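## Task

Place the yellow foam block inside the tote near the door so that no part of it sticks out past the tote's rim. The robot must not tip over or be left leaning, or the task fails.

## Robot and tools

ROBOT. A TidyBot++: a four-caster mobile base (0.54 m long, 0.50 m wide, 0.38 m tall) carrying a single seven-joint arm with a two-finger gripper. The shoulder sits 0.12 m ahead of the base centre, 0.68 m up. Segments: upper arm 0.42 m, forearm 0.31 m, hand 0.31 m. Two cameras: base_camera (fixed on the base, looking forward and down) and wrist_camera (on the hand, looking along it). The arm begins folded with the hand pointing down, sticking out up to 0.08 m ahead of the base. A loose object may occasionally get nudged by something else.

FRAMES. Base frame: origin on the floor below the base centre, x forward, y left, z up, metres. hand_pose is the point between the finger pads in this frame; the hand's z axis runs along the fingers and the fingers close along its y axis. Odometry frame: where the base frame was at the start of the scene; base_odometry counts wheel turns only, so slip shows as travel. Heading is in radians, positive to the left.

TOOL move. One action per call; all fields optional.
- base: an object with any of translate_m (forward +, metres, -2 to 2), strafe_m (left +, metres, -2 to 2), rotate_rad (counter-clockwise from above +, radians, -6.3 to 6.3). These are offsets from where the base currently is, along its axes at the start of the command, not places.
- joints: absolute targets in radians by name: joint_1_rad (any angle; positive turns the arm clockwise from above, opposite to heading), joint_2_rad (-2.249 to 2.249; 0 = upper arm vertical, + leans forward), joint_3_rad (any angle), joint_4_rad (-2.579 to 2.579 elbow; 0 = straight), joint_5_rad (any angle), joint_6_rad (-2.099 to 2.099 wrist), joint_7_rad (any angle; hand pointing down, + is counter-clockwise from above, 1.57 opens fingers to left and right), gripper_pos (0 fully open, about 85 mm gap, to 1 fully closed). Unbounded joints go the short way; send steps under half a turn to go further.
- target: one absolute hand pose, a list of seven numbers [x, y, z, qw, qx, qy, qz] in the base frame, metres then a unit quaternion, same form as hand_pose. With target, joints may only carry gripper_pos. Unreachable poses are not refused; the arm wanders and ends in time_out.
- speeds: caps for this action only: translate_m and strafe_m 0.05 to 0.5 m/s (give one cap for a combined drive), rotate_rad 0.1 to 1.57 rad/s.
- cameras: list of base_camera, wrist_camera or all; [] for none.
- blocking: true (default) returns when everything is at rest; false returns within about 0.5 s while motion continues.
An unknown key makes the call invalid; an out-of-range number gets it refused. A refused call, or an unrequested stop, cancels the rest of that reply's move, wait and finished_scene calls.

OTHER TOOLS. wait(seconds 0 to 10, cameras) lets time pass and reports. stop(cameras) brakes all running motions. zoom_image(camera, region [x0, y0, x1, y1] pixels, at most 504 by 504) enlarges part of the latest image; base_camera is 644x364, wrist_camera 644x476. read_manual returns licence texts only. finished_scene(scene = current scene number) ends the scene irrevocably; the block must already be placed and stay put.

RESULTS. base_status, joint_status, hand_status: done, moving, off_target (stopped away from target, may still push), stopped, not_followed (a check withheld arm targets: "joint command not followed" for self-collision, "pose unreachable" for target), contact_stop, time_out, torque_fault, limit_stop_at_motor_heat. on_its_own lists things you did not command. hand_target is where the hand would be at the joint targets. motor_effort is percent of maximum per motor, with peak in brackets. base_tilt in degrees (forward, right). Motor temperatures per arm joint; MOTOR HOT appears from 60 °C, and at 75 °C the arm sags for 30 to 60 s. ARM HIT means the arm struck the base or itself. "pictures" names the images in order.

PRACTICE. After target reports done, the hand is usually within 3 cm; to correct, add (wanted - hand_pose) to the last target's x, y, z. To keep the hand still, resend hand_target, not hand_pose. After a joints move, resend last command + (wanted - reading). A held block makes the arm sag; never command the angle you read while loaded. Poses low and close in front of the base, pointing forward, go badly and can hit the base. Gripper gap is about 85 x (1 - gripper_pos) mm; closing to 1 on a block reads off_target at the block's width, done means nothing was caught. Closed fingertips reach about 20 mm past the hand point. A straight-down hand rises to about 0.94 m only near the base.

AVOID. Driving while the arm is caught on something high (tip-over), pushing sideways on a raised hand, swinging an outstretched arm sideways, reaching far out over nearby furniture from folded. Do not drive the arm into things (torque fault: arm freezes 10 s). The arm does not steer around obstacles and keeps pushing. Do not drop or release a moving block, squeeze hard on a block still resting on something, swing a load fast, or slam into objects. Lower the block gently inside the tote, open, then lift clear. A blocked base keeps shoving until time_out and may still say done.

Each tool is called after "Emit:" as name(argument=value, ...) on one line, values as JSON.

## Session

Emit:
move(joints={"joint_6_rad": 0.35})

Emit:
move(joints={"joint_1_rad": 1.2}, cameras=["wrist_camera"])

Emit:
move(joints={"joint_1_rad": 2.4}, cameras=["wrist_camera"])

Emit:
move(joints={"joint_1_rad": 3.6}, cameras=["wrist_camera"])

Scene clock: 1.83 s.
Motor temperatures (°C): [29 32 28 27 43 39 35]
move: done
base_odometry: x=+0.000 y=+0.000 heading=+0.000
base_tilt: forward=+0.5 right=-0.4
base_status: not commanded
joint_positions: joint_1_rad=-0.028 joint_2_rad=-0.363 joint_3_rad=+3.183 joint_4_rad=-2.509 joint_5_rad=+0.043 joint_6_rad=+0.322 joint_7_rad=+1.542 gripper_pos=+0.000
joint_status: all done
motor_effort: joint_1_rad=+0(1) joint_2_rad=-7(7) joint_3_rad=+0(0) joint_4_rad=+18(19) joint_5_rad=+1(1) joint_6_rad=+8(9) joint_7_rad=+0(1)
hand_pose: x=+0.5352 y=-0.0011 z=+0.8261 quat_wxyz=(-0.004, +0.791, +0.000, +0.612) (m; base frame)
hand_target: x=+0.5372 y=-0.0009 z=+0.8344 quat_wxyz=(-0.004, +0.782, +0.000, +0.623) (m; base frame)
hand_status: not commanded
pictures: base_camera, wrist_camera
camera_calibration:
wrist_camera: T_world_to_cam=[[0.0270081, -0.999625, 0.00459003, -0.0157001], [-0.200081, -0.00990452, -0.979729, 0.978426], [0.979407, 0.0255423, -0.200273, -0.224495], [0, 0, 0, 1]] pos_world=[0.41606, -0.000269301, 0.913704]

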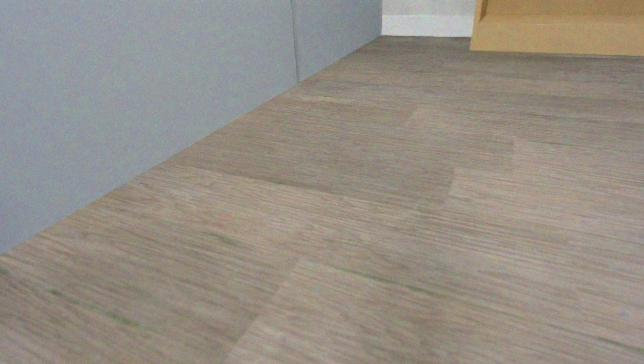

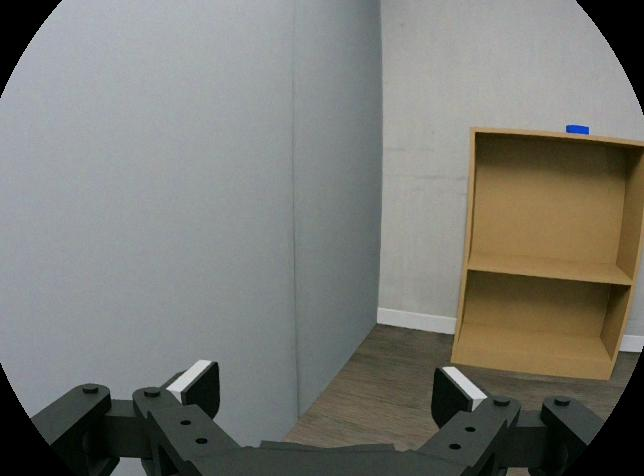

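Scene clock: 4.33 s.
Motor temperatures (°C): [29 32 28 27 43 39 35]
move: done
base_odometry: x=+0.000 y=+0.000 heading=+0.000
base_tilt: forward=+0.4 right=-0.3
base_status: not commanded
joint_positions: joint_1_rad=+1.178 joint_2_rad=-0.363 joint_3_rad=+3.183 joint_4_rad=-2.509 joint_5_rad=+0.043 joint_6_rad=+0.322 joint_7_rad=+1.542 gripper_pos=+0.000
joint_status: all done
motor_effort: joint_1_rad=+0(2) joint_2_rad=-6(7) joint_3_rad=+0(1) joint_4_rad=+18(20) joint_5_rad=+1(1) joint_6_rad=+8(9) joint_7_rad=+0(1)
hand_pose: x=+0.2667 y=-0.3892 z=+0.8262 quat_wxyz=(+0.344, +0.652, -0.448, +0.506) (m; base frame)
hand_target: x=+0.2588 y=-0.3941 z=+0.8344 quat_wxyz=(+0.355, +0.640, -0.450, +0.512) (m; base frame)
hand_status: not commanded
pictures: wrist_camera
camera_calibration:
wrist_camera: T_world_to_cam=[[-0.92404, -0.38227, 0.00452861, 0.0975779], [-0.0805874, 0.183193, -0.979768, 0.964188], [0.373706, -0.90571, -0.200083, -0.152617], [0, 0, 0, 1]] pos_world=[0.224901, -0.277558, 0.913703]

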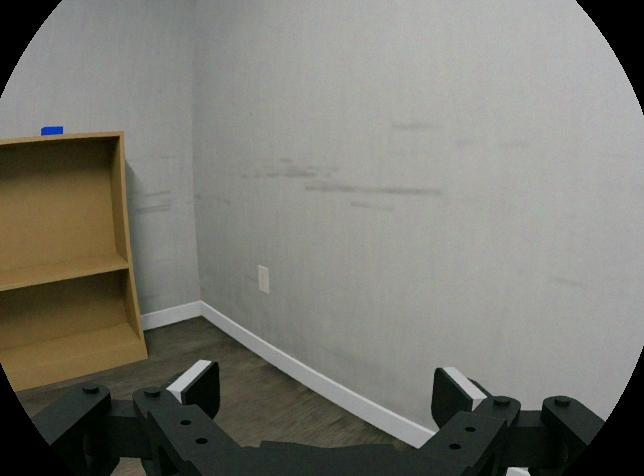

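Scene clock: 6.80 s.
Motor temperatures (°C): [29 32 28 27 43 39 35]
move: done
base_odometry: x=+0.000 y=+0.000 heading=+0.000
base_tilt: forward=+0.5 right=-0.4
base_status: not commanded
joint_positions: joint_1_rad=+2.378 joint_2_rad=-0.363 joint_3_rad=+3.183 joint_4_rad=-2.509 joint_5_rad=+0.043 joint_6_rad=+0.322 joint_7_rad=+1.542 gripper_pos=+0.000
joint_status: all done
motor_effort: joint_1_rad=+0(1) joint_2_rad=-6(7) joint_3_rad=+0(1) joint_4_rad=+19(19) joint_5_rad=+1(1) joint_6_rad=+8(9) joint_7_rad=+0(1)
hand_pose: x=-0.1902 y=-0.2786 z=+0.8262 quat_wxyz=(+0.570, +0.285, -0.738, +0.224) (m; base frame)
hand_target: x=-0.1977 y=-0.2731 z=+0.8344 quat_wxyz=(+0.582, +0.274, -0.733, +0.222) (m; base frame)
hand_status: not commanded
pictures: wrist_camera
camera_calibration:
wrist_camera: T_world_to_cam=[[-0.691153, 0.722694, 0.00460655, 0.0698256], [0.141468, 0.141539, -0.979772, 0.937764], [-0.708727, -0.676521, -0.200063, -0.0238456], [0, 0, 0, 1]] pos_world=[-0.101303, -0.199325, 0.913703]

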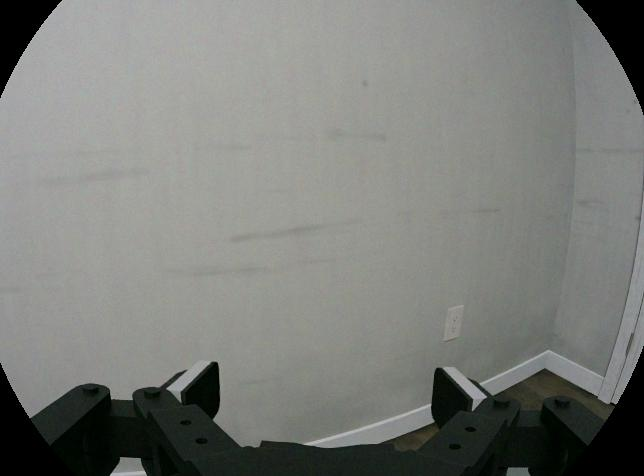

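Scene clock: 9.27 s.
Motor temperatures (°C): [29 32 28 27 43 39 35]
move: done
base_odometry: x=+0.000 y=+0.000 heading=+0.000
base_tilt: forward=+0.5 right=-0.3
base_status: not commanded
joint_positions: joint_1_rad=+3.578 joint_2_rad=-0.363 joint_3_rad=+3.183 joint_4_rad=-2.509 joint_5_rad=+0.043 joint_6_rad=+0.322 joint_7_rad=+1.542 gripper_pos=+0.000
joint_status: all done
motor_effort: joint_1_rad=+0(2) joint_2_rad=-7(7) joint_3_rad=+0(1) joint_4_rad=+18(19) joint_5_rad=+0(1) joint_6_rad=+8(9) joint_7_rad=+0(1)
hand_pose: x=-0.2528 y=+0.1872 z=+0.8262 quat_wxyz=(+0.597, -0.182, -0.770, -0.137) (m; base frame)
hand_target: x=-0.2503 y=+0.1962 z=+0.8344 quat_wxyz=(+0.606, -0.188, -0.759, -0.146) (m; base frame)
hand_status: not commanded
pictures: wrist_camera
camera_calibration:
wrist_camera: T_world_to_cam=[[0.423149, 0.906049, 0.00452285, -0.0627287], [0.183066, -0.0806059, -0.979791, 0.932885], [-0.887373, 0.415426, -0.199975, -0.00256464], [0, 0, 0, 1]] pos_world=[-0.146512, 0.133097, 0.913803]

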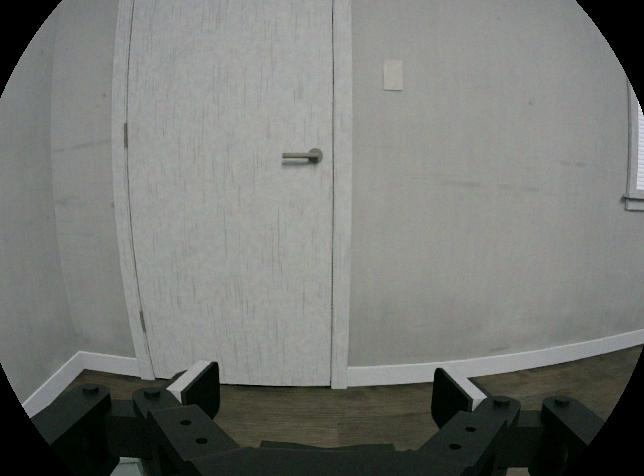

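Emit:
move(joints={"joint_1_rad": 4.6}, cameras=["wrist_camera"])

Emit:
move(joints={"joint_1_rad": 3.4, "joint_6_rad": -0.25}, cameras=["wrist_camera"])

Scene clock: 14.13 s.
Motor temperatures (°C): [29 32 28 27 43 39 35]
move: done
base_odometry: x=+0.000 y=+0.000 heading=+0.000
base_tilt: forward=+0.5 right=-0.3
base_status: not commanded
joint_positions: joint_1_rad=+4.578 joint_2_rad=-0.363 joint_3_rad=+3.183 joint_4_rad=-2.509 joint_5_rad=+0.043 joint_6_rad=+0.322 joint_7_rad=+1.542 gripper_pos=+0.000
joint_status: all done
motor_effort: joint_1_rad=+0(2) joint_2_rad=-6(7) joint_3_rad=+0(1) joint_4_rad=+18(19) joint_5_rad=+1(1) joint_6_rad=+8(9) joint_7_rad=+0(1)
hand_pose: x=+0.0758 y=+0.4140 z=+0.8262 quat_wxyz=(+0.458, -0.528, -0.588, -0.406) (m; base frame)
hand_target: x=+0.0846 y=+0.4168 z=+0.8344 quat_wxyz=(+0.462, -0.529, -0.576, -0.418) (m; base frame)
hand_status: not commanded
pictures: wrist_camera
camera_calibration:
wrist_camera: T_world_to_cam=[[0.991063, 0.133316, 0.00459804, -0.130417], [0.0311243, -0.197583, -0.979792, 0.950967], [-0.129714, 0.971179, -0.199966, -0.0927517], [0, 0, 0, 1]] pos_world=[0.0876221, 0.29536, 0.913803]

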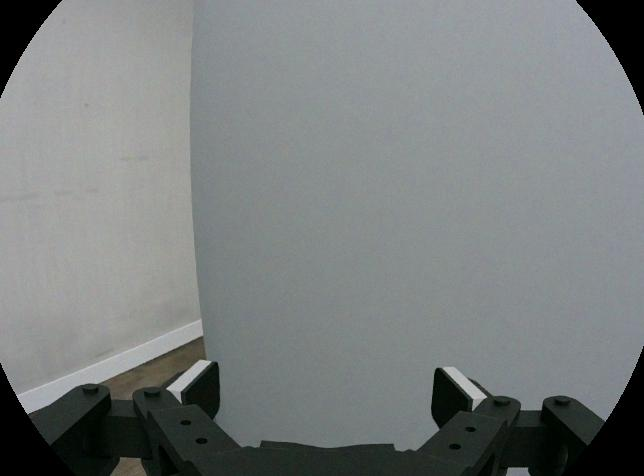

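Scene clock: 16.63 s.
Motor temperatures (°C): [29 32 28 27 43 39 35]
move: done
base_odometry: x=+0.000 y=+0.000 heading=+0.000
base_tilt: forward=+0.4 right=-0.4
base_status: not commanded
joint_positions: joint_1_rad=+3.422 joint_2_rad=-0.363 joint_3_rad=+3.183 joint_4_rad=-2.509 joint_5_rad=+0.043 joint_6_rad=-0.206 joint_7_rad=+1.542 gripper_pos=+0.000
joint_status: all done
motor_effort: joint_1_rad=+0(1) joint_2_rad=-5(7) joint_3_rad=+0(1) joint_4_rad=+17(19) joint_5_rad=+1(1) joint_6_rad=+6(9) joint_7_rad=+0(1)
hand_pose: x=-0.1994 y=+0.1070 z=+0.6851 quat_wxyz=(+0.380, -0.145, -0.912, -0.061) (m; base frame)
hand_target: x=-0.1921 y=+0.0973 z=+0.6753 quat_wxyz=(+0.360, -0.136, -0.921, -0.054) (m; base frame)
hand_status: not commanded
pictures: wrist_camera
camera_calibration:
wrist_camera: T_world_to_cam=[[0.288069, 0.957609, -0.000447624, -0.0409433], [0.637975, -0.192265, -0.745669, 0.720628], [-0.714146, 0.214519, -0.666316, 0.425329], [0, 0, 0, 1]] pos_world=[-0.144201, 0.086518, 0.820736]

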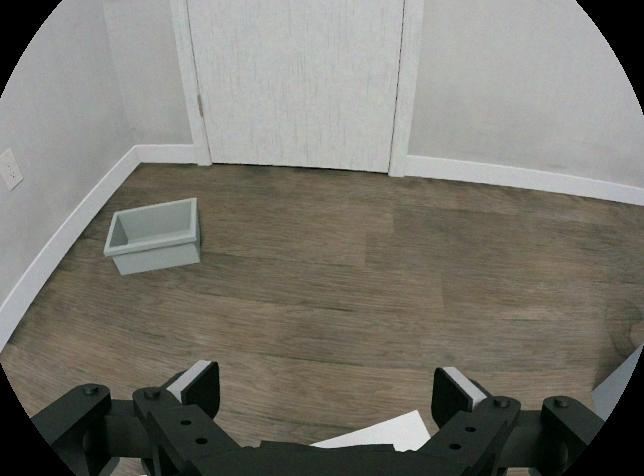

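Emit:
move(base={"translate_m": -0.835, "strafe_m": 0.488, "rotate_rad": 1.143}, joints={"joint_1_rad": 6.283, "joint_6_rad": -0.25})

Scene clock: 36.47 s.
Motor temperatures (°C): [29 32 27 27 43 39 35]
move: done
base_odometry: x=-0.835 y=+0.488 heading=+1.143
base_tilt: forward=+0.5 right=-0.3
base_status: done
joint_positions: joint_1_rad=+6.260 joint_2_rad=-0.363 joint_3_rad=+3.183 joint_4_rad=-2.509 joint_5_rad=+0.043 joint_6_rad=-0.213 joint_7_rad=+1.542 gripper_pos=+0.000
joint_status: all done
motor_effort: joint_1_rad=+0(2) joint_2_rad=-4(7) joint_3_rad=+0(1) joint_4_rad=+17(19) joint_5_rad=+1(1) joint_6_rad=+6(8) joint_7_rad=+0(1)
hand_pose: x=+0.4533 y=-0.0069 z=+0.6835 quat_wxyz=(-0.003, -0.924, +0.006, -0.381) (m; base frame)
hand_target: x=+0.4446 y=-0.0145 z=+0.6753 quat_wxyz=(-0.008, -0.931, +0.016, -0.364) (m; base frame)
hand_status: not commanded
pictures: base_camera, wrist_camera
camera_calibration:
wrist_camera: T_world_to_cam=[[0.0112625, -0.999936, -0.000430201, -0.00799787], [-0.671489, -0.00724436, -0.740979, 0.872795], [0.740929, 0.00863419, -0.671528, 0.257385], [0, 0, 0, 1]] pos_world=[0.395458, -0.00389683, 0.819561]

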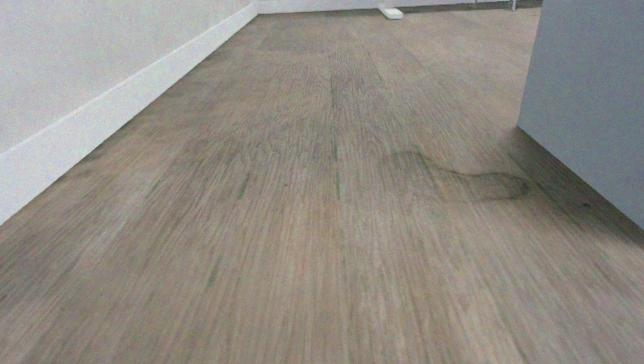

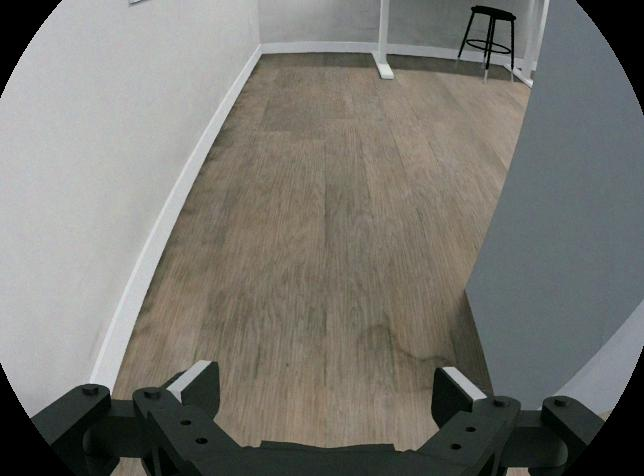

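Emit:
move(base={"translate_m": 1.8}, joints={"joint_1_rad": 1.1, "joint_2_rad": -0.3, "joint_4_rad": -1.6, "joint_6_rad": -0.65}, cameras=["wrist_camera"])

Emit:
move(joints={"joint_1_rad": 1.95})

Scene clock: 47.43 s.
Motor temperatures (°C): [29 32 27 27 43 39 35]
move: done
base_odometry: x=-0.088 y=+2.126 heading=+1.143
base_tilt: forward=+0.5 right=-0.4
base_status: done
joint_positions: joint_1_rad=+7.363 joint_2_rad=-0.309 joint_3_rad=+3.181 joint_4_rad=-1.613 joint_5_rad=+0.043 joint_6_rad=-0.633 joint_7_rad=+1.542 gripper_pos=+0.000
joint_status: all done
motor_effort: joint_1_rad=+0(3) joint_2_rad=-10(13) joint_3_rad=+0(5) joint_4_rad=+21(24) joint_5_rad=+1(3) joint_6_rad=+8(17) joint_7_rad=-1(1)
hand_pose: x=+0.3136 y=-0.4242 z=+1.0541 quat_wxyz=(-0.306, -0.694, +0.444, -0.477) (m; base frame)
hand_target: x=+0.3044 y=-0.4301 z=+1.0527 quat_wxyz=(-0.309, -0.692, +0.454, -0.468) (m; base frame)
hand_status: not commanded
pictures: wrist_camera
camera_calibration:
wrist_camera: T_world_to_cam=[[-0.898237, -0.439379, 0.0108077, 0.0875442], [-0.144989, 0.273014, -0.951021, 1.22574], [0.414908, -0.855809, -0.308937, -0.0332894], [0, 0, 0, 1]] pos_world=[0.270167, -0.324669, 1.15448]

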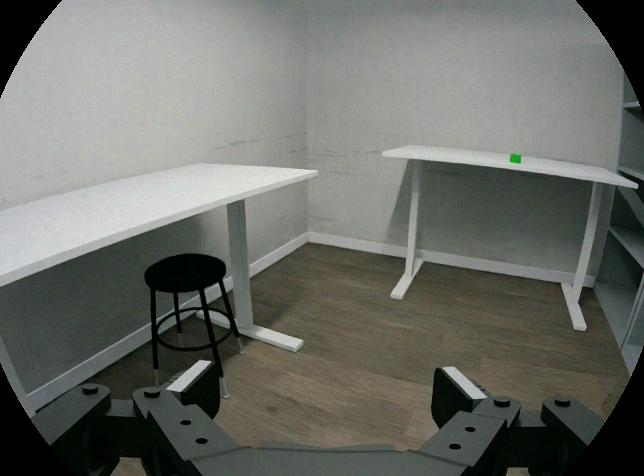

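Scene clock: 49.57 s.
Motor temperatures (°C): [29 32 27 27 43 39 35]
move: done
base_odometry: x=-0.088 y=+2.126 heading=+1.143
base_tilt: forward=+0.4 right=-0.4
base_status: not commanded
joint_positions: joint_1_rad=+8.211 joint_2_rad=-0.309 joint_3_rad=+3.181 joint_4_rad=-1.613 joint_5_rad=+0.043 joint_6_rad=-0.633 joint_7_rad=+1.542 gripper_pos=+0.000
joint_status: all done
motor_effort: joint_1_rad=+0(1) joint_2_rad=-11(11) joint_3_rad=+0(1) joint_4_rad=+20(22) joint_5_rad=+1(1) joint_6_rad=+7(9) joint_7_rad=+0(1)
hand_pose: x=-0.0708 y=-0.4264 z=+1.0541 quat_wxyz=(-0.475, -0.450, +0.690, -0.308) (m; base frame)
hand_target: x=-0.0818 y=-0.4232 z=+1.0527 quat_wxyz=(-0.475, -0.444, +0.699, -0.299) (m; base frame)
hand_status: not commanded
pictures: base_camera, wrist_camera
camera_calibration:
wrist_camera: T_world_to_cam=[[-0.923345, 0.38382, 0.0107812, 0.0905632], [0.109125, 0.289232, -0.951019, 1.19549], [-0.368138, -0.876942, -0.308945, 0.0599587], [0, 0, 0, 1]] pos_world=[-0.0247628, -0.327952, 1.15448]

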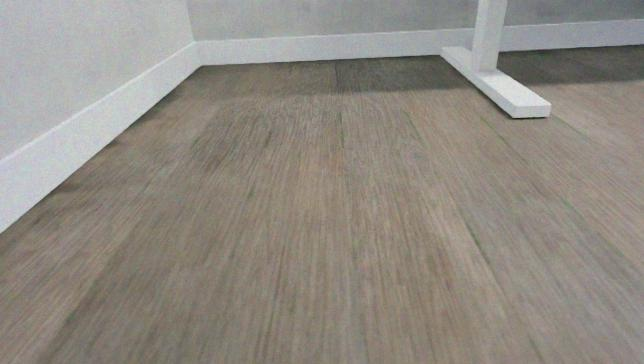

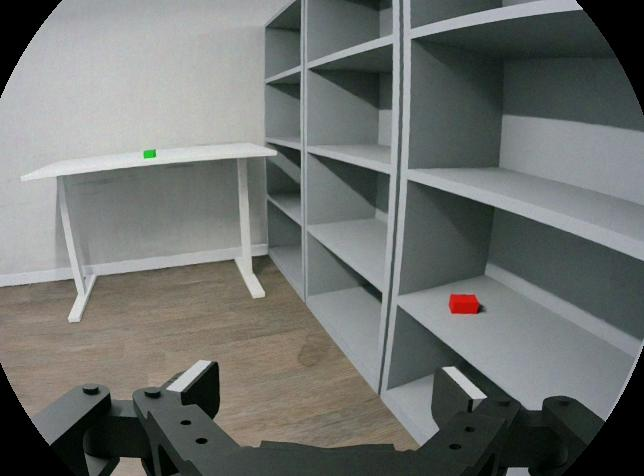

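Emit:
move(base={"translate_m": 0.4, "strafe_m": -1.3, "rotate_rad": -3.14}, joints={"joint_1_rad": 6.283}, cameras=["wrist_camera"])

Scene clock: 62.43 s.
Motor temperatures (°C): [29 31 27 27 43 39 35]
move: done
base_odometry: x=+1.260 y=+1.951 heading=-1.998
base_tilt: forward=+0.5 right=-0.4
base_status: done
joint_positions: joint_1_rad=+6.301 joint_2_rad=-0.309 joint_3_rad=+3.182 joint_4_rad=-1.613 joint_5_rad=+0.043 joint_6_rad=-0.633 joint_7_rad=+1.542 gripper_pos=+0.000
joint_status: all done
motor_effort: joint_1_rad=+0(2) joint_2_rad=-10(12) joint_3_rad=+0(2) joint_4_rad=+20(22) joint_5_rad=+1(1) joint_6_rad=+8(9) joint_7_rad=+0(1)
hand_pose: x=+0.5842 y=-0.0369 z=+1.0542 quat_wxyz=(-0.023, -0.823, +0.031, -0.566) (m; base frame)
hand_target: x=+0.5864 y=-0.0298 z=+1.0527 quat_wxyz=(-0.018, -0.827, +0.025, -0.561) (m; base frame)
hand_status: not commanded
pictures: wrist_camera
camera_calibration:
wrist_camera: T_world_to_cam=[[-0.0543657, -0.998464, 0.0106645, -0.0127086], [-0.309039, 0.00666912, -0.951026, 1.24525], [0.949494, -0.0549989, -0.308926, -0.0968734], [0, 0, 0, 1]] pos_world=[0.476121, -0.0263217, 1.15448]

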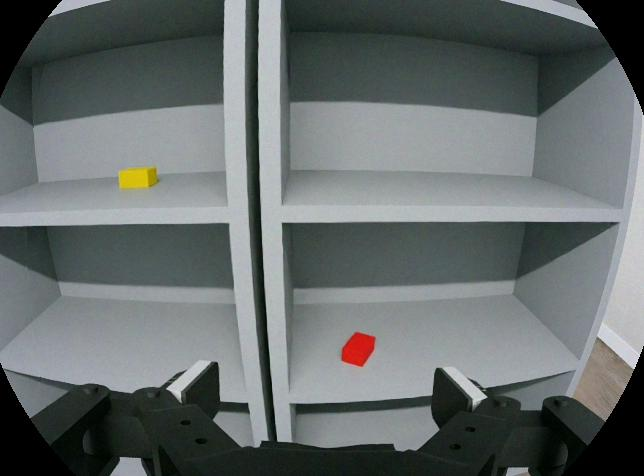

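Emit:
zoom_image(camera="wrist_camera", region=[90, 140, 190, 220])

Scaled by 5.040.

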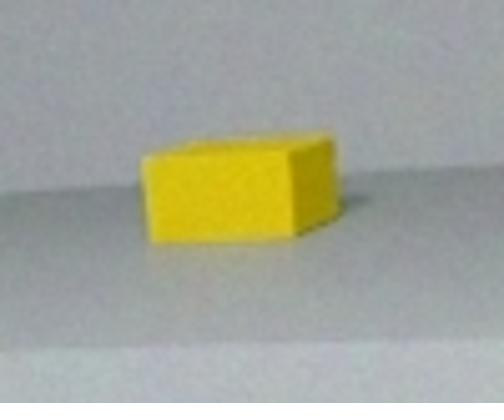

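Emit:
move(base={"strafe_m": 0.4}, joints={"joint_1_rad": 6.283, "joint_2_rad": 0.249, "joint_4_rad": -1.172, "joint_6_rad": -0.55})

Emit:
zoom_image(camera="wrist_camera", region=[240, 120, 400, 240])

Scene clock: 74.90 s.
Motor temperatures (°C): [29 31 27 27 43 39 35]
move: done
base_odometry: x=+1.625 y=+1.785 heading=-1.997
base_tilt: forward=+0.5 right=-0.4
base_status: done
joint_positions: joint_1_rad=+6.290 joint_2_rad=+0.232 joint_3_rad=+3.182 joint_4_rad=-1.192 joint_5_rad=+0.043 joint_6_rad=-0.580 joint_7_rad=+1.542 gripper_pos=+0.000
joint_status: all done
motor_effort: joint_1_rad=+0(3) joint_2_rad=-32(34) joint_3_rad=+0(3) joint_4_rad=+20(22) joint_5_rad=+1(1) joint_6_rad=+7(9) joint_7_rad=+0(1)
hand_pose: x=+0.8088 y=-0.0346 z=+1.0065 quat_wxyz=(-0.028, -0.842, +0.020, -0.538) (m; base frame)
hand_target: x=+0.8200 y=-0.0304 z=+1.0154 quat_wxyz=(-0.027, -0.833, +0.017, -0.552) (m; base frame)
hand_status: not commanded
pictures: base_camera, wrist_camera
camera_calibration:
wrist_camera: T_world_to_cam=[[-0.0408527, -0.998644, 0.0322768, -0.0303677], [-0.373144, -0.0147179, -0.927657, 1.29689], [0.926874, -0.0499411, -0.372036, -0.242719], [0, 0, 0, 1]] pos_world=[0.707656, -0.0233607, 1.11375]

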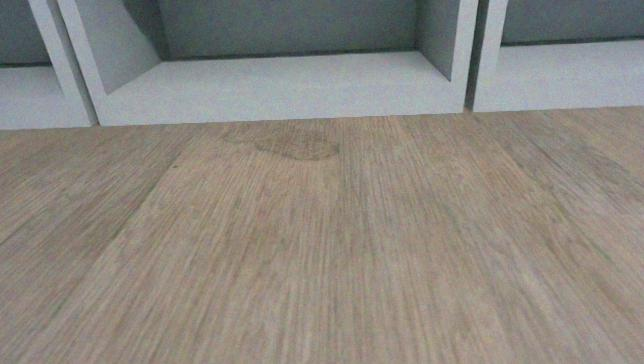

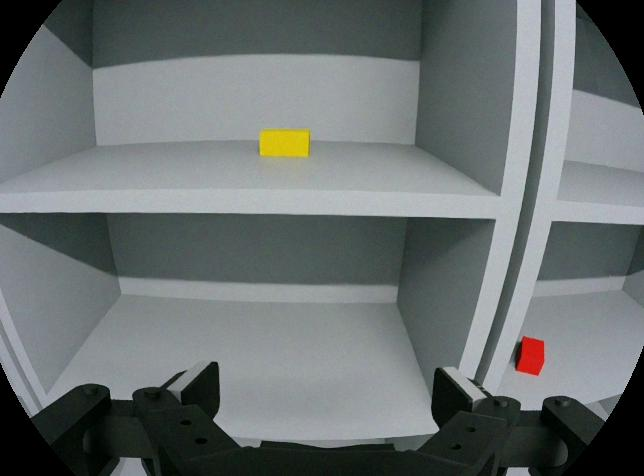

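Scaled by 3.150.

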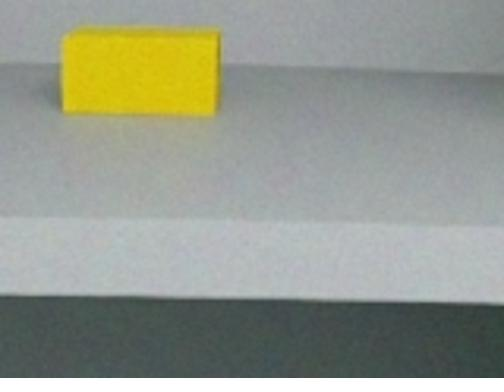

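Emit:
move(base={"strafe_m": -0.083}, joints={"joint_1_rad": 6.23, "joint_2_rad": 0.245}, cameras=["wrist_camera"])

Emit:
move(base={"translate_m": 0.4}, speeds={"translate_m": 0.3})

Scene clock: 111.23 s.
Motor temperatures (°C): [29 32 27 28 43 39 35]
move: done
base_odometry: x=+1.549 y=+1.819 heading=-1.997
base_tilt: forward=+0.5 right=-0.4
base_status: done
joint_positions: joint_1_rad=+6.239 joint_2_rad=+0.232 joint_3_rad=+3.184 joint_4_rad=-1.192 joint_5_rad=+0.043 joint_6_rad=-0.579 joint_7_rad=+1.542 gripper_pos=+0.000
joint_status: all done
motor_effort: joint_1_rad=+0(4) joint_2_rad=-32(33) joint_3_rad=+0(2) joint_4_rad=+21(21) joint_5_rad=+1(1) joint_6_rad=+8(8) joint_7_rad=+0(1)
hand_pose: x=+0.8099 y=-0.0005 z=+1.0072 quat_wxyz=(-0.015, -0.842, -0.001, -0.539) (m; base frame)
hand_target: x=+0.8192 y=+0.0067 z=+1.0182 quat_wxyz=(-0.012, -0.832, -0.005, -0.554) (m; base frame)
hand_status: not commanded
pictures: wrist_camera
camera_calibration:
wrist_camera: T_world_to_cam=[[0.00827077, -0.999426, 0.032862, -0.0366445], [-0.370398, -0.0335875, -0.928266, 1.29689], [0.928836, -0.00449455, -0.370463, -0.244891], [0, 0, 0, 1]] pos_world=[0.708133, 0.00583525, 1.11434]

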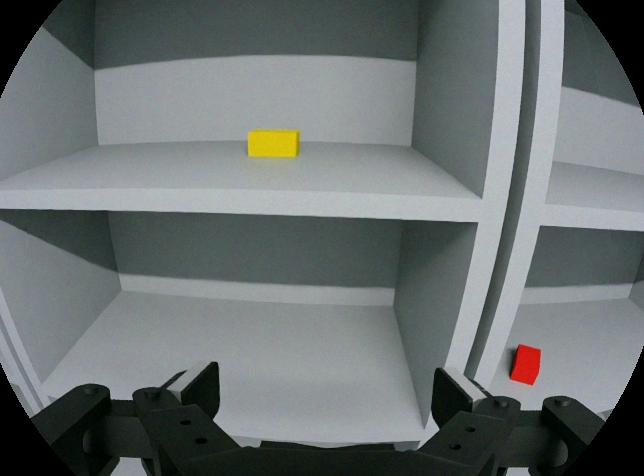

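Scene clock: 113.50 s.
Motor temperatures (°C): [29 32 27 28 43 39 35]
move: done
base_odometry: x=+1.384 y=+1.455 heading=-1.997
base_tilt: forward=+0.5 right=-0.3
base_status: done
joint_positions: joint_1_rad=+6.239 joint_2_rad=+0.235 joint_3_rad=+3.184 joint_4_rad=-1.190 joint_5_rad=+0.043 joint_6_rad=-0.577 joint_7_rad=+1.542 gripper_pos=+0.000
joint_status: not commanded
motor_effort: joint_1_rad=+0(1) joint_2_rad=-32(35) joint_3_rad=+0(1) joint_4_rad=+20(22) joint_5_rad=+1(1) joint_6_rad=+7(9) joint_7_rad=+0(1)
hand_pose: x=+0.8111 y=-0.0004 z=+1.0074 quat_wxyz=(-0.015, -0.841, -0.001, -0.540) (m; base frame)
hand_target: x=+0.8192 y=+0.0067 z=+1.0182 quat_wxyz=(-0.012, -0.832, -0.005, -0.554) (m; base frame)
hand_status: not commanded
pictures: base_camera, wrist_camera
camera_calibration:
wrist_camera: T_world_to_cam=[[0.00833542, -0.999423, 0.032932, -0.0366736], [-0.368566, -0.0336852, -0.928991, 1.29668], [0.929564, -0.0043941, -0.368634, -0.248413], [0, 0, 0, 1]] pos_world=[0.709132, 0.00593475, 1.11424]

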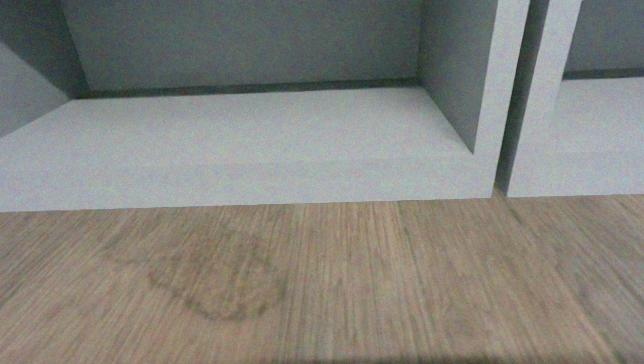

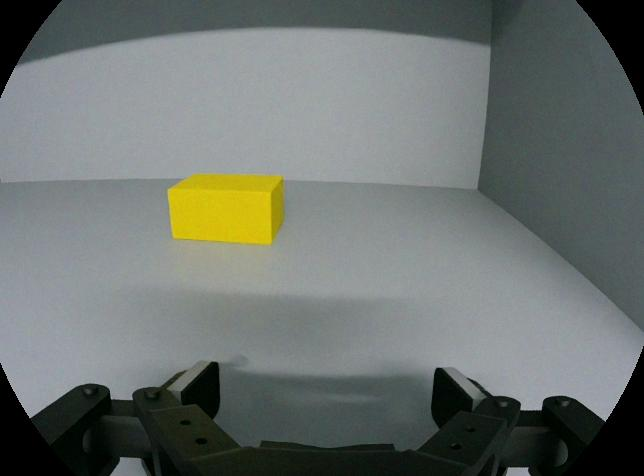

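Emit:
move(base={"translate_m": 0.22}, speeds={"translate_m": 0.15}, cameras=["wrist_camera"])

Scene clock: 122.70 s.
Motor temperatures (°C): [29 32 27 28 43 39 35]
move: done
base_odometry: x=+1.293 y=+1.254 heading=-1.996
base_tilt: forward=+0.5 right=-0.4
base_status: done
joint_positions: joint_1_rad=+6.239 joint_2_rad=+0.236 joint_3_rad=+3.184 joint_4_rad=-1.189 joint_5_rad=+0.043 joint_6_rad=-0.576 joint_7_rad=+1.542 gripper_pos=+0.000
joint_status: not commanded
motor_effort: joint_1_rad=+0(1) joint_2_rad=-32(36) joint_3_rad=+0(1) joint_4_rad=+20(22) joint_5_rad=+1(1) joint_6_rad=+8(9) joint_7_rad=+0(1)
hand_pose: x=+0.8116 y=-0.0004 z=+1.0072 quat_wxyz=(-0.015, -0.841, -0.001, -0.540) (m; base frame)
hand_target: x=+0.8192 y=+0.0067 z=+1.0182 quat_wxyz=(-0.012, -0.832, -0.005, -0.554) (m; base frame)
hand_status: not commanded
pictures: wrist_camera
camera_calibration:
wrist_camera: T_world_to_cam=[[0.00836233, -0.999419, 0.0330282, -0.0367975], [-0.368272, -0.0337859, -0.929104, 1.29659], [0.929681, -0.00439387, -0.36834, -0.249361], [0, 0, 0, 1]] pos_world=[0.709632, 0.00593467, 1.11403]

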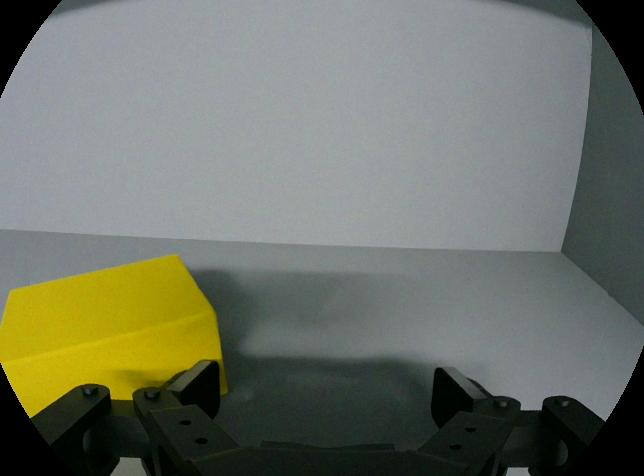

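Emit:
move(base={"translate_m": 0.045}, speeds={"translate_m": 0.1}, cameras=["wrist_camera"])

Scene clock: 127.70 s.
Motor temperatures (°C): [29 32 27 28 43 39 35]
move: done
base_odometry: x=+1.274 y=+1.213 heading=-1.996
base_tilt: forward=+0.5 right=-0.4
base_status: done
joint_positions: joint_1_rad=+6.239 joint_2_rad=+0.236 joint_3_rad=+3.184 joint_4_rad=-1.189 joint_5_rad=+0.043 joint_6_rad=-0.575 joint_7_rad=+1.542 gripper_pos=+0.000
joint_status: not commanded
motor_effort: joint_1_rad=+0(1) joint_2_rad=-31(35) joint_3_rad=+0(1) joint_4_rad=+21(22) joint_5_rad=+1(1) joint_6_rad=+8(8) joint_7_rad=+0(1)
hand_pose: x=+0.8119 y=-0.0004 z=+1.0070 quat_wxyz=(-0.015, -0.841, -0.001, -0.540) (m; base frame)
hand_target: x=+0.8192 y=+0.0067 z=+1.0182 quat_wxyz=(-0.012, -0.832, -0.005, -0.554) (m; base frame)
hand_status: not commanded
pictures: wrist_camera
camera_calibration:
wrist_camera: T_world_to_cam=[[0.00835926, -0.999419, 0.0330292, -0.0367948], [-0.368185, -0.0337861, -0.929138, 1.29655], [0.929715, -0.00439396, -0.368254, -0.249704], [0, 0, 0, 1]] pos_world=[0.709831, 0.00593467, 1.11393]

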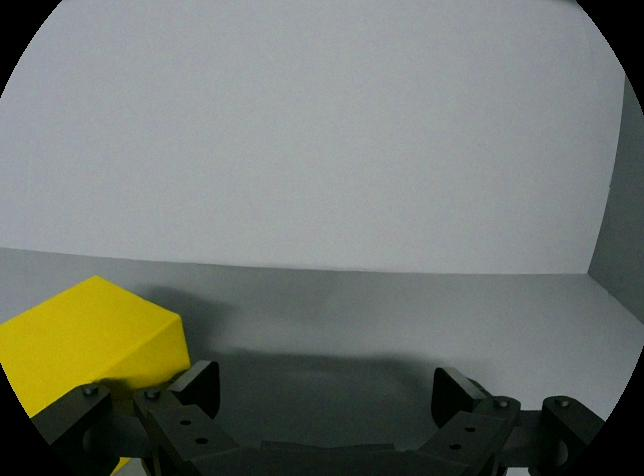

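Emit:
move(base={"translate_m": -0.3}, speeds={"translate_m": 0.4}, cameras=["wrist_camera"])

Emit:
zoom_image(camera="wrist_camera", region=[140, 150, 320, 270])

Scene clock: 148.30 s.
Motor temperatures (°C): [29 32 27 28 43 39 35]
move: done
base_odometry: x=+1.398 y=+1.487 heading=-1.996
base_tilt: forward=+0.5 right=-0.4
base_status: done
joint_positions: joint_1_rad=+6.238 joint_2_rad=+0.234 joint_3_rad=+3.184 joint_4_rad=-1.187 joint_5_rad=+0.043 joint_6_rad=-0.574 joint_7_rad=+1.542 gripper_pos=+0.000
joint_status: not commanded
motor_effort: joint_1_rad=+0(4) joint_2_rad=-32(36) joint_3_rad=+0(3) joint_4_rad=+21(22) joint_5_rad=+1(1) joint_6_rad=+7(9) joint_7_rad=+0(1)
hand_pose: x=+0.8116 y=+0.0000 z=+1.0103 quat_wxyz=(-0.015, -0.840, -0.001, -0.543) (m; base frame)
hand_target: x=+0.8192 y=+0.0067 z=+1.0182 quat_wxyz=(-0.012, -0.832, -0.005, -0.554) (m; base frame)
hand_status: not commanded
pictures: wrist_camera
camera_calibration:
wrist_camera: T_world_to_cam=[[0.00888789, -0.999416, 0.0330089, -0.0368277], [-0.362651, -0.0339844, -0.931305, 1.29712], [0.931883, -0.00369337, -0.362741, -0.25561], [0, 0, 0, 1]] pos_world=[0.708927, 0.00633159, 1.11651]

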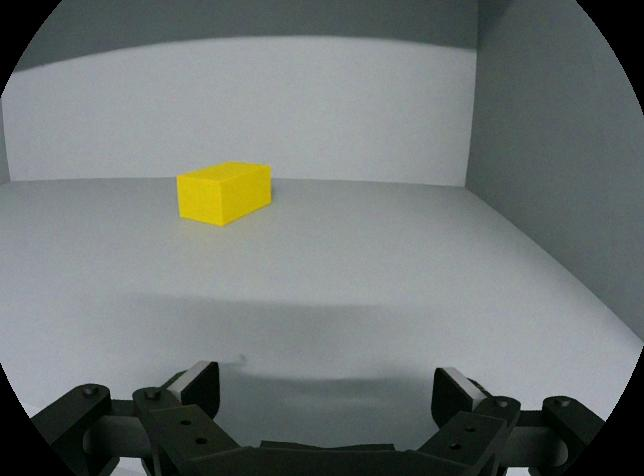

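Scaled by 2.800.

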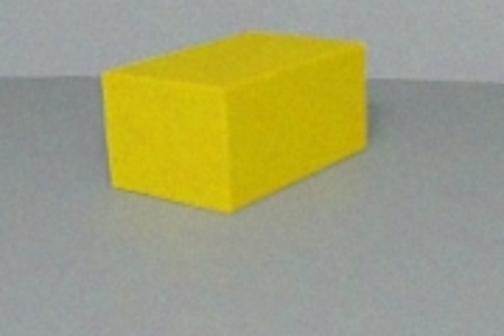

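Emit:
move(base={"translate_m": -0.093, "strafe_m": 0.677, "rotate_rad": -0.454}, cameras=["wrist_camera"])

Emit:
move(base={"translate_m": 0.25}, speeds={"translate_m": 0.3})

Emit:
zoom_image(camera="wrist_camera", region=[240, 150, 420, 270])

Scene clock: 179.17 s.
Motor temperatures (°C): [29 32 27 28 43 39 35]
move: done
base_odometry: x=+2.053 y=+1.292 heading=-2.450
base_tilt: forward=+0.5 right=-0.4
base_status: done
joint_positions: joint_1_rad=+6.237 joint_2_rad=+0.234 joint_3_rad=+3.190 joint_4_rad=-1.187 joint_5_rad=+0.043 joint_6_rad=-0.574 joint_7_rad=+1.542 gripper_pos=+0.000
joint_status: not commanded
motor_effort: joint_1_rad=+0(6) joint_2_rad=-31(35) joint_3_rad=+0(4) joint_4_rad=+21(22) joint_5_rad=+1(1) joint_6_rad=+8(9) joint_7_rad=+0(1)
hand_pose: x=+0.8117 y=-0.0027 z=+1.0103 quat_wxyz=(-0.017, -0.840, +0.000, -0.543) (m; base frame)
hand_target: x=+0.8192 y=+0.0067 z=+1.0182 quat_wxyz=(-0.012, -0.832, -0.005, -0.554) (m; base frame)
hand_status: not commanded
pictures: wrist_camera
camera_calibration:
wrist_camera: T_world_to_cam=[[0.00433086, -0.999403, 0.0342639, -0.037178], [-0.362716, -0.0335007, -0.931297, 1.29715], [0.93189, -0.00839473, -0.362645, -0.255899], [0, 0, 0, 1]] pos_world=[0.709128, 0.00415149, 1.11651]

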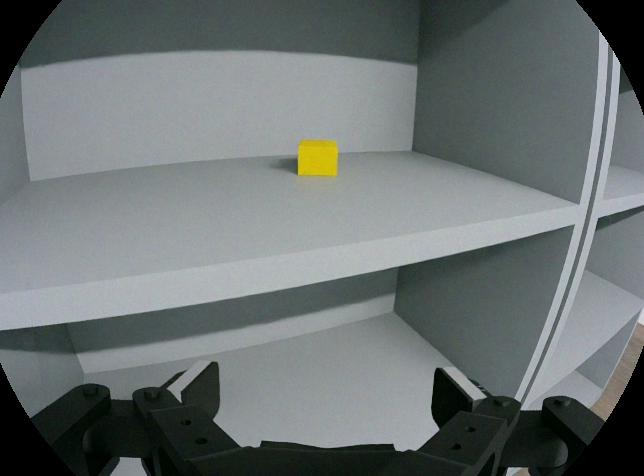

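Scene clock: 180.87 s.
Motor temperatures (°C): [29 32 27 28 43 39 35]
move: done
base_odometry: x=+1.861 y=+1.133 heading=-2.450
base_tilt: forward=+0.5 right=-0.4
base_status: done
joint_positions: joint_1_rad=+6.237 joint_2_rad=+0.238 joint_3_rad=+3.190 joint_4_rad=-1.186 joint_5_rad=+0.043 joint_6_rad=-0.573 joint_7_rad=+1.542 gripper_pos=+0.000
joint_status: not commanded
motor_effort: joint_1_rad=+0(1) joint_2_rad=-31(36) joint_3_rad=+0(1) joint_4_rad=+20(22) joint_5_rad=+1(1) joint_6_rad=+7(9) joint_7_rad=+0(1)
hand_pose: x=+0.8131 y=-0.0026 z=+1.0078 quat_wxyz=(-0.017, -0.841, +0.000, -0.541) (m; base frame)
hand_target: x=+0.8192 y=+0.0067 z=+1.0182 quat_wxyz=(-0.012, -0.832, -0.005, -0.554) (m; base frame)
hand_status: not commanded
pictures: base_camera, wrist_camera
camera_calibration:
wrist_camera: T_world_to_cam=[[0.00441791, -0.999396, 0.0344707, -0.0373027], [-0.365639, -0.0336986, -0.930147, 1.29653], [0.930746, -0.00849453, -0.365567, -0.254208], [0, 0, 0, 1]] pos_world=[0.710831, 0.00425174, 1.11432]

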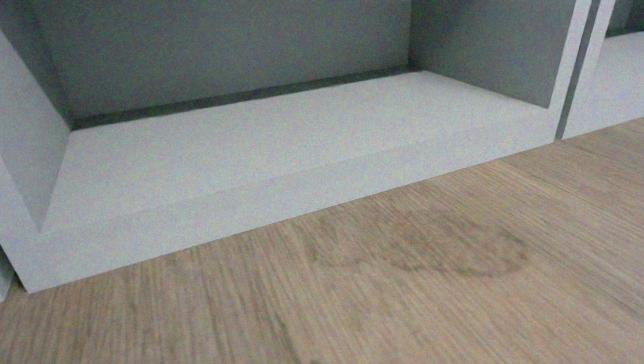

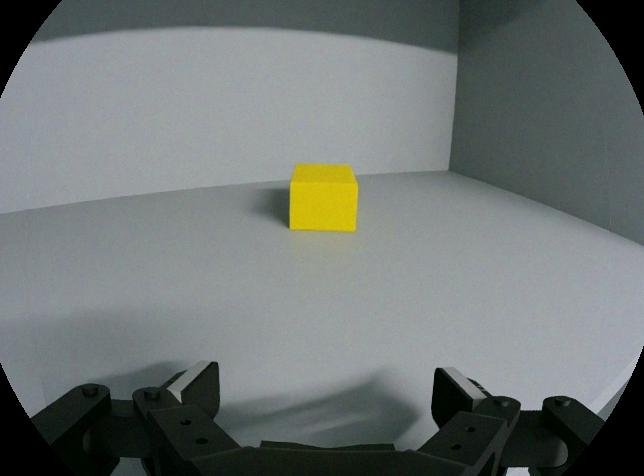

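Scaled by 2.800.

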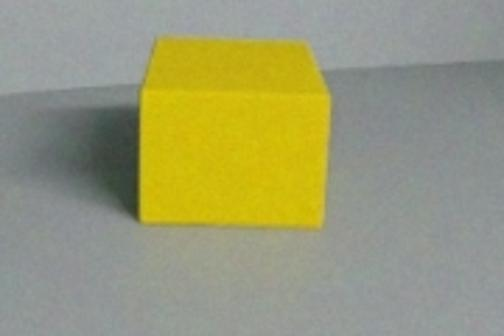

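Emit:
move(base={"translate_m": 0.24}, joints={"joint_2_rad": 0.238}, speeds={"translate_m": 0.18}, cameras=["wrist_camera"])

Scene clock: 191.73 s.
Motor temperatures (°C): [29 32 27 28 43 39 35]
move: done
base_odometry: x=+1.676 y=+0.980 heading=-2.450
base_tilt: forward=+0.5 right=-0.3
base_status: done
joint_positions: joint_1_rad=+6.237 joint_2_rad=+0.233 joint_3_rad=+3.190 joint_4_rad=-1.186 joint_5_rad=+0.043 joint_6_rad=-0.573 joint_7_rad=+1.542 gripper_pos=+0.000
joint_status: all done
motor_effort: joint_1_rad=+0(1) joint_2_rad=-31(36) joint_3_rad=+0(1) joint_4_rad=+20(22) joint_5_rad=+1(1) joint_6_rad=+8(9) joint_7_rad=+0(1)
hand_pose: x=+0.8116 y=-0.0027 z=+1.0120 quat_wxyz=(-0.017, -0.839, +0.000, -0.544) (m; base frame)
hand_target: x=+0.8169 y=+0.0066 z=+1.0231 quat_wxyz=(-0.012, -0.830, -0.005, -0.557) (m; base frame)
hand_status: not commanded
pictures: wrist_camera
camera_calibration:
wrist_camera: T_world_to_cam=[[0.00431301, -0.999404, 0.0342403, -0.0371848], [-0.359702, -0.0334993, -0.932466, 1.29743], [0.933057, -0.00829457, -0.359632, -0.259124], [0, 0, 0, 1]] pos_world=[0.708626, 0.00415108, 1.11789]

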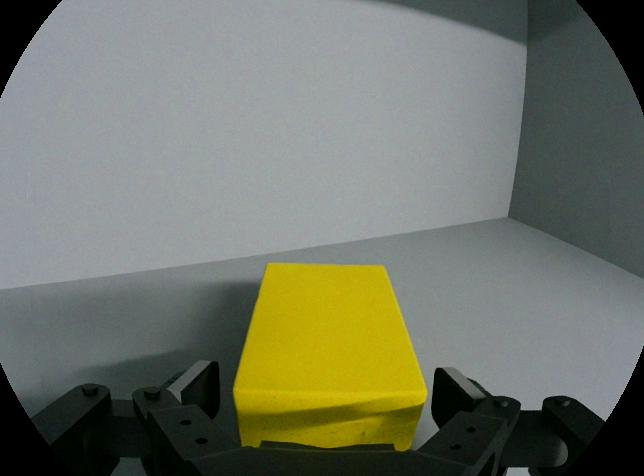

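Emit:
move(base={"translate_m": 0.027}, speeds={"translate_m": 0.1}, cameras=[])

Emit:
move(joints={"gripper_pos": 0.65}, cameras=["wrist_camera"])

Emit:
move(joints={"joint_2_rad": 0.17}, cameras=["wrist_camera"])

Scene clock: 196.20 s.
Motor temperatures (°C): [29 32 27 28 43 39 35]
move: done
base_odometry: x=+1.655 y=+0.962 heading=-2.449
base_tilt: forward=+0.5 right=-0.4
base_status: done
joint_positions: joint_1_rad=+6.237 joint_2_rad=+0.235 joint_3_rad=+3.190 joint_4_rad=-1.185 joint_5_rad=+0.043 joint_6_rad=-0.572 joint_7_rad=+1.542 gripper_pos=+0.000
joint_status: not commanded
motor_effort: joint_1_rad=+0(1) joint_2_rad=-32(35) joint_3_rad=+0(1) joint_4_rad=+20(22) joint_5_rad=+1(1) joint_6_rad=+8(9) joint_7_rad=+0(1)
hand_pose: x=+0.8122 y=-0.0026 z=+1.0112 quat_wxyz=(-0.017, -0.839, +0.000, -0.544) (m; base frame)
hand_target: x=+0.8169 y=+0.0066 z=+1.0231 quat_wxyz=(-0.012, -0.830, -0.005, -0.557) (m; base frame)
hand_status: not commanded
pictures: none
No camera images: "cameras" was empty.

Scene clock: 197.10 s.
Motor temperatures (°C): [29 32 27 28 43 39 35]
move: off_target
base_odometry: x=+1.655 y=+0.962 heading=-2.449
base_tilt: forward=+0.5 right=-0.4
base_status: not commanded
joint_positions: joint_1_rad=+6.237 joint_2_rad=+0.234 joint_3_rad=+3.190 joint_4_rad=-1.182 joint_5_rad=+0.043 joint_6_rad=-0.570 joint_7_rad=+1.542 gripper_pos=+0.372
joint_status: gripper_pos off_target (ended at +0.372, target +0.650)
motor_effort: joint_1_rad=+0(1) joint_2_rad=-31(32) joint_3_rad=+0(1) joint_4_rad=+21(21) joint_5_rad=+1(1) joint_6_rad=+8(9) joint_7_rad=-1(1)
hand_pose: x=+0.8124 y=-0.0026 z=+1.0142 quat_wxyz=(-0.017, -0.837, +0.000, -0.546) (m; base frame)
hand_target: x=+0.8169 y=+0.0066 z=+1.0231 quat_wxyz=(-0.012, -0.830, -0.005, -0.557) (m; base frame)
hand_status: not commanded
pictures: wrist_camera
camera_calibration:
wrist_camera: T_world_to_cam=[[0.00427265, -0.999402, 0.0343177, -0.0372021], [-0.355088, -0.0335978, -0.934229, 1.29781], [0.934823, -0.00819415, -0.355019, -0.265213], [0, 0, 0, 1]] pos_world=[0.708923, 0.00425058, 1.11957]

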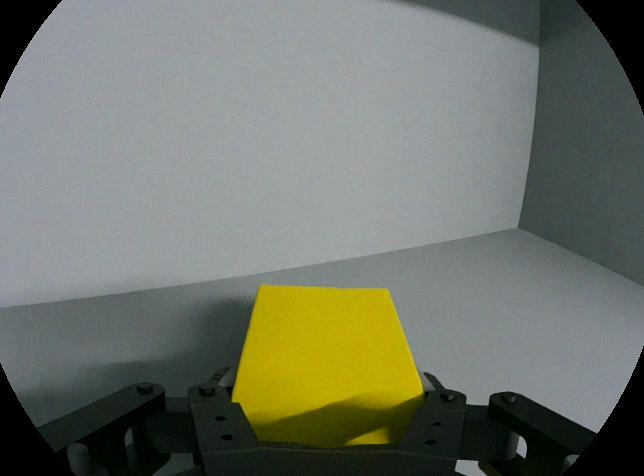

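Scene clock: 198.03 s.
Motor temperatures (°C): [29 32 27 28 43 39 35]
move: done
base_odometry: x=+1.655 y=+0.962 heading=-2.449
base_tilt: forward=+0.5 right=-0.3
base_status: not commanded
joint_positions: joint_1_rad=+6.237 joint_2_rad=+0.179 joint_3_rad=+3.190 joint_4_rad=-1.181 joint_5_rad=+0.043 joint_6_rad=-0.570 joint_7_rad=+1.542 gripper_pos=+0.372
joint_status: all done
motor_effort: joint_1_rad=+0(0) joint_2_rad=-30(34) joint_3_rad=+0(0) joint_4_rad=+21(23) joint_5_rad=+1(1) joint_6_rad=+8(9) joint_7_rad=+0(1)
hand_pose: x=+0.7930 y=-0.0035 z=+1.0524 quat_wxyz=(-0.015, -0.822, +0.002, -0.569) (m; base frame)
hand_target: x=+0.7921 y=+0.0053 z=+1.0697 quat_wxyz=(-0.011, -0.811, -0.004, -0.585) (m; base frame)
hand_status: not commanded
pictures: wrist_camera
camera_calibration:
wrist_camera: T_world_to_cam=[[0.00237511, -0.999486, 0.0319707, -0.0354015], [-0.302271, -0.0311928, -0.952712, 1.30416], [0.953219, -0.00740103, -0.302189, -0.303707], [0, 0, 0, 1]] pos_world=[0.683792, 0.00304934, 1.15184]

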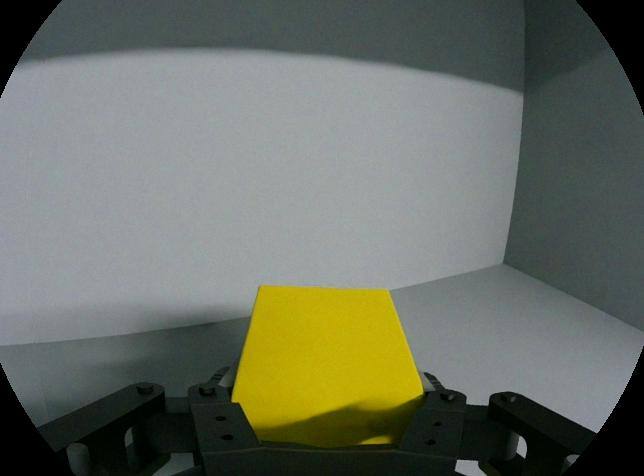

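Emit:
move(base={"translate_m": -0.6}, speeds={"translate_m": 0.35}, cameras=["wrist_camera"])

Emit:
move(base={"translate_m": 1.2, "strafe_m": -1.98, "rotate_rad": 0.452}, joints={"joint_1_rad": 6.26, "joint_2_rad": -0.33, "joint_4_rad": -2.55, "joint_6_rad": -0.4})

Scene clock: 210.13 s.
Motor temperatures (°C): [29 32 27 28 43 39 35]
move: done
base_odometry: x=+2.117 y=+1.345 heading=-2.449
base_tilt: forward=+0.5 right=-0.4
base_status: done
joint_positions: joint_1_rad=+6.236 joint_2_rad=+0.169 joint_3_rad=+3.189 joint_4_rad=-1.181 joint_5_rad=+0.043 joint_6_rad=-0.570 joint_7_rad=+1.542 gripper_pos=+0.372
joint_status: not commanded
motor_effort: joint_1_rad=+0(7) joint_2_rad=-29(36) joint_3_rad=+0(5) joint_4_rad=+20(22) joint_5_rad=+1(2) joint_6_rad=+8(9) joint_7_rad=-1(1)
hand_pose: x=+0.7894 y=-0.0030 z=+1.0589 quat_wxyz=(-0.015, -0.819, +0.001, -0.573) (m; base frame)
hand_target: x=+0.7921 y=+0.0053 z=+1.0697 quat_wxyz=(-0.011, -0.811, -0.004, -0.585) (m; base frame)
hand_status: not commanded
pictures: wrist_camera
camera_calibration:
wrist_camera: T_world_to_cam=[[0.00318283, -0.999497, 0.0315421, -0.0352227], [-0.293031, -0.0310898, -0.955597, 1.30504], [0.956098, -0.00620132, -0.292983, -0.310279], [0, 0, 0, 1]] pos_world=[0.679187, 0.00344446, 1.1573]

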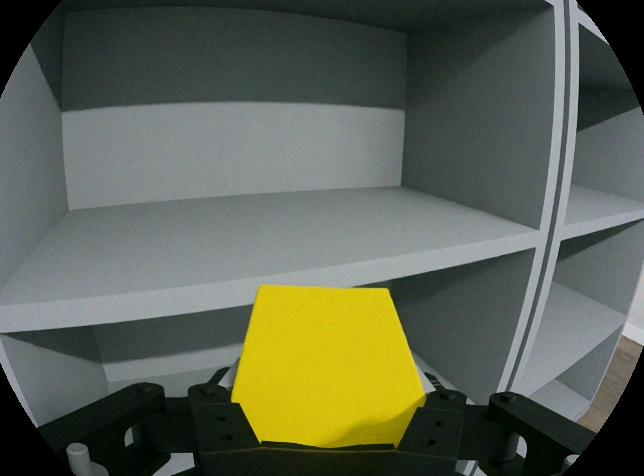

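Scene clock: 216.07 s.
Motor temperatures (°C): [29 32 27 28 43 39 35]
move: done
base_odometry: x=-0.071 y=+2.103 heading=-1.997
base_tilt: forward=+0.5 right=-0.3
base_status: done
joint_positions: joint_1_rad=+6.239 joint_2_rad=-0.306 joint_3_rad=+3.177 joint_4_rad=-2.534 joint_5_rad=+0.043 joint_6_rad=-0.432 joint_7_rad=+1.542 gripper_pos=+0.372
joint_status: all done
motor_effort: joint_1_rad=+0(5) joint_2_rad=-5(30) joint_3_rad=+0(4) joint_4_rad=+16(21) joint_5_rad=+1(2) joint_6_rad=+5(9) joint_7_rad=+0(1)
hand_pose: x=+0.3855 y=-0.0005 z=+0.6149 quat_wxyz=(-0.003, -0.971, -0.007, -0.238) (m; base frame)
hand_target: x=+0.3886 y=-0.0074 z=+0.6200 quat_wxyz=(-0.005, -0.966, +0.006, -0.258) (m; base frame)
hand_status: not commanded
pictures: base_camera, wrist_camera
camera_calibration:
wrist_camera: T_world_to_cam=[[0.0345067, -0.999404, 0.00119284, -0.0108465], [-0.860915, -0.0303312, -0.507844, 0.706105], [0.507577, 0.0164971, -0.861448, 0.468328], [0, 0, 0, 1]] pos_world=[0.370558, 0.00285093, 0.762044]

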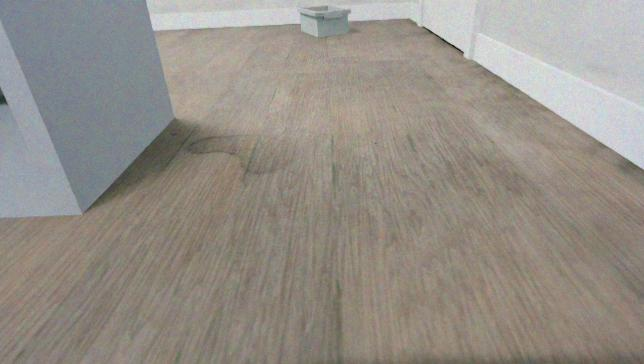

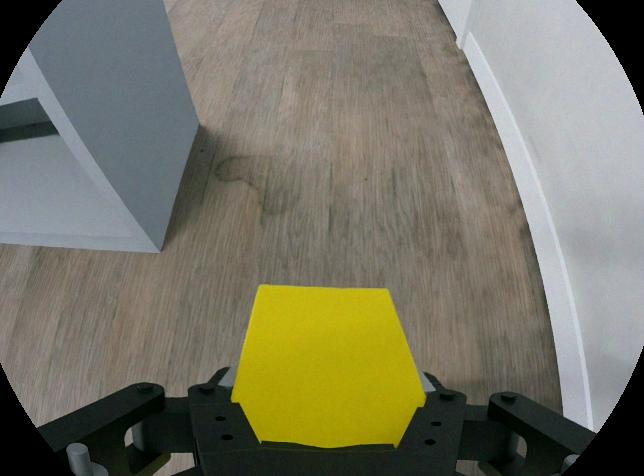

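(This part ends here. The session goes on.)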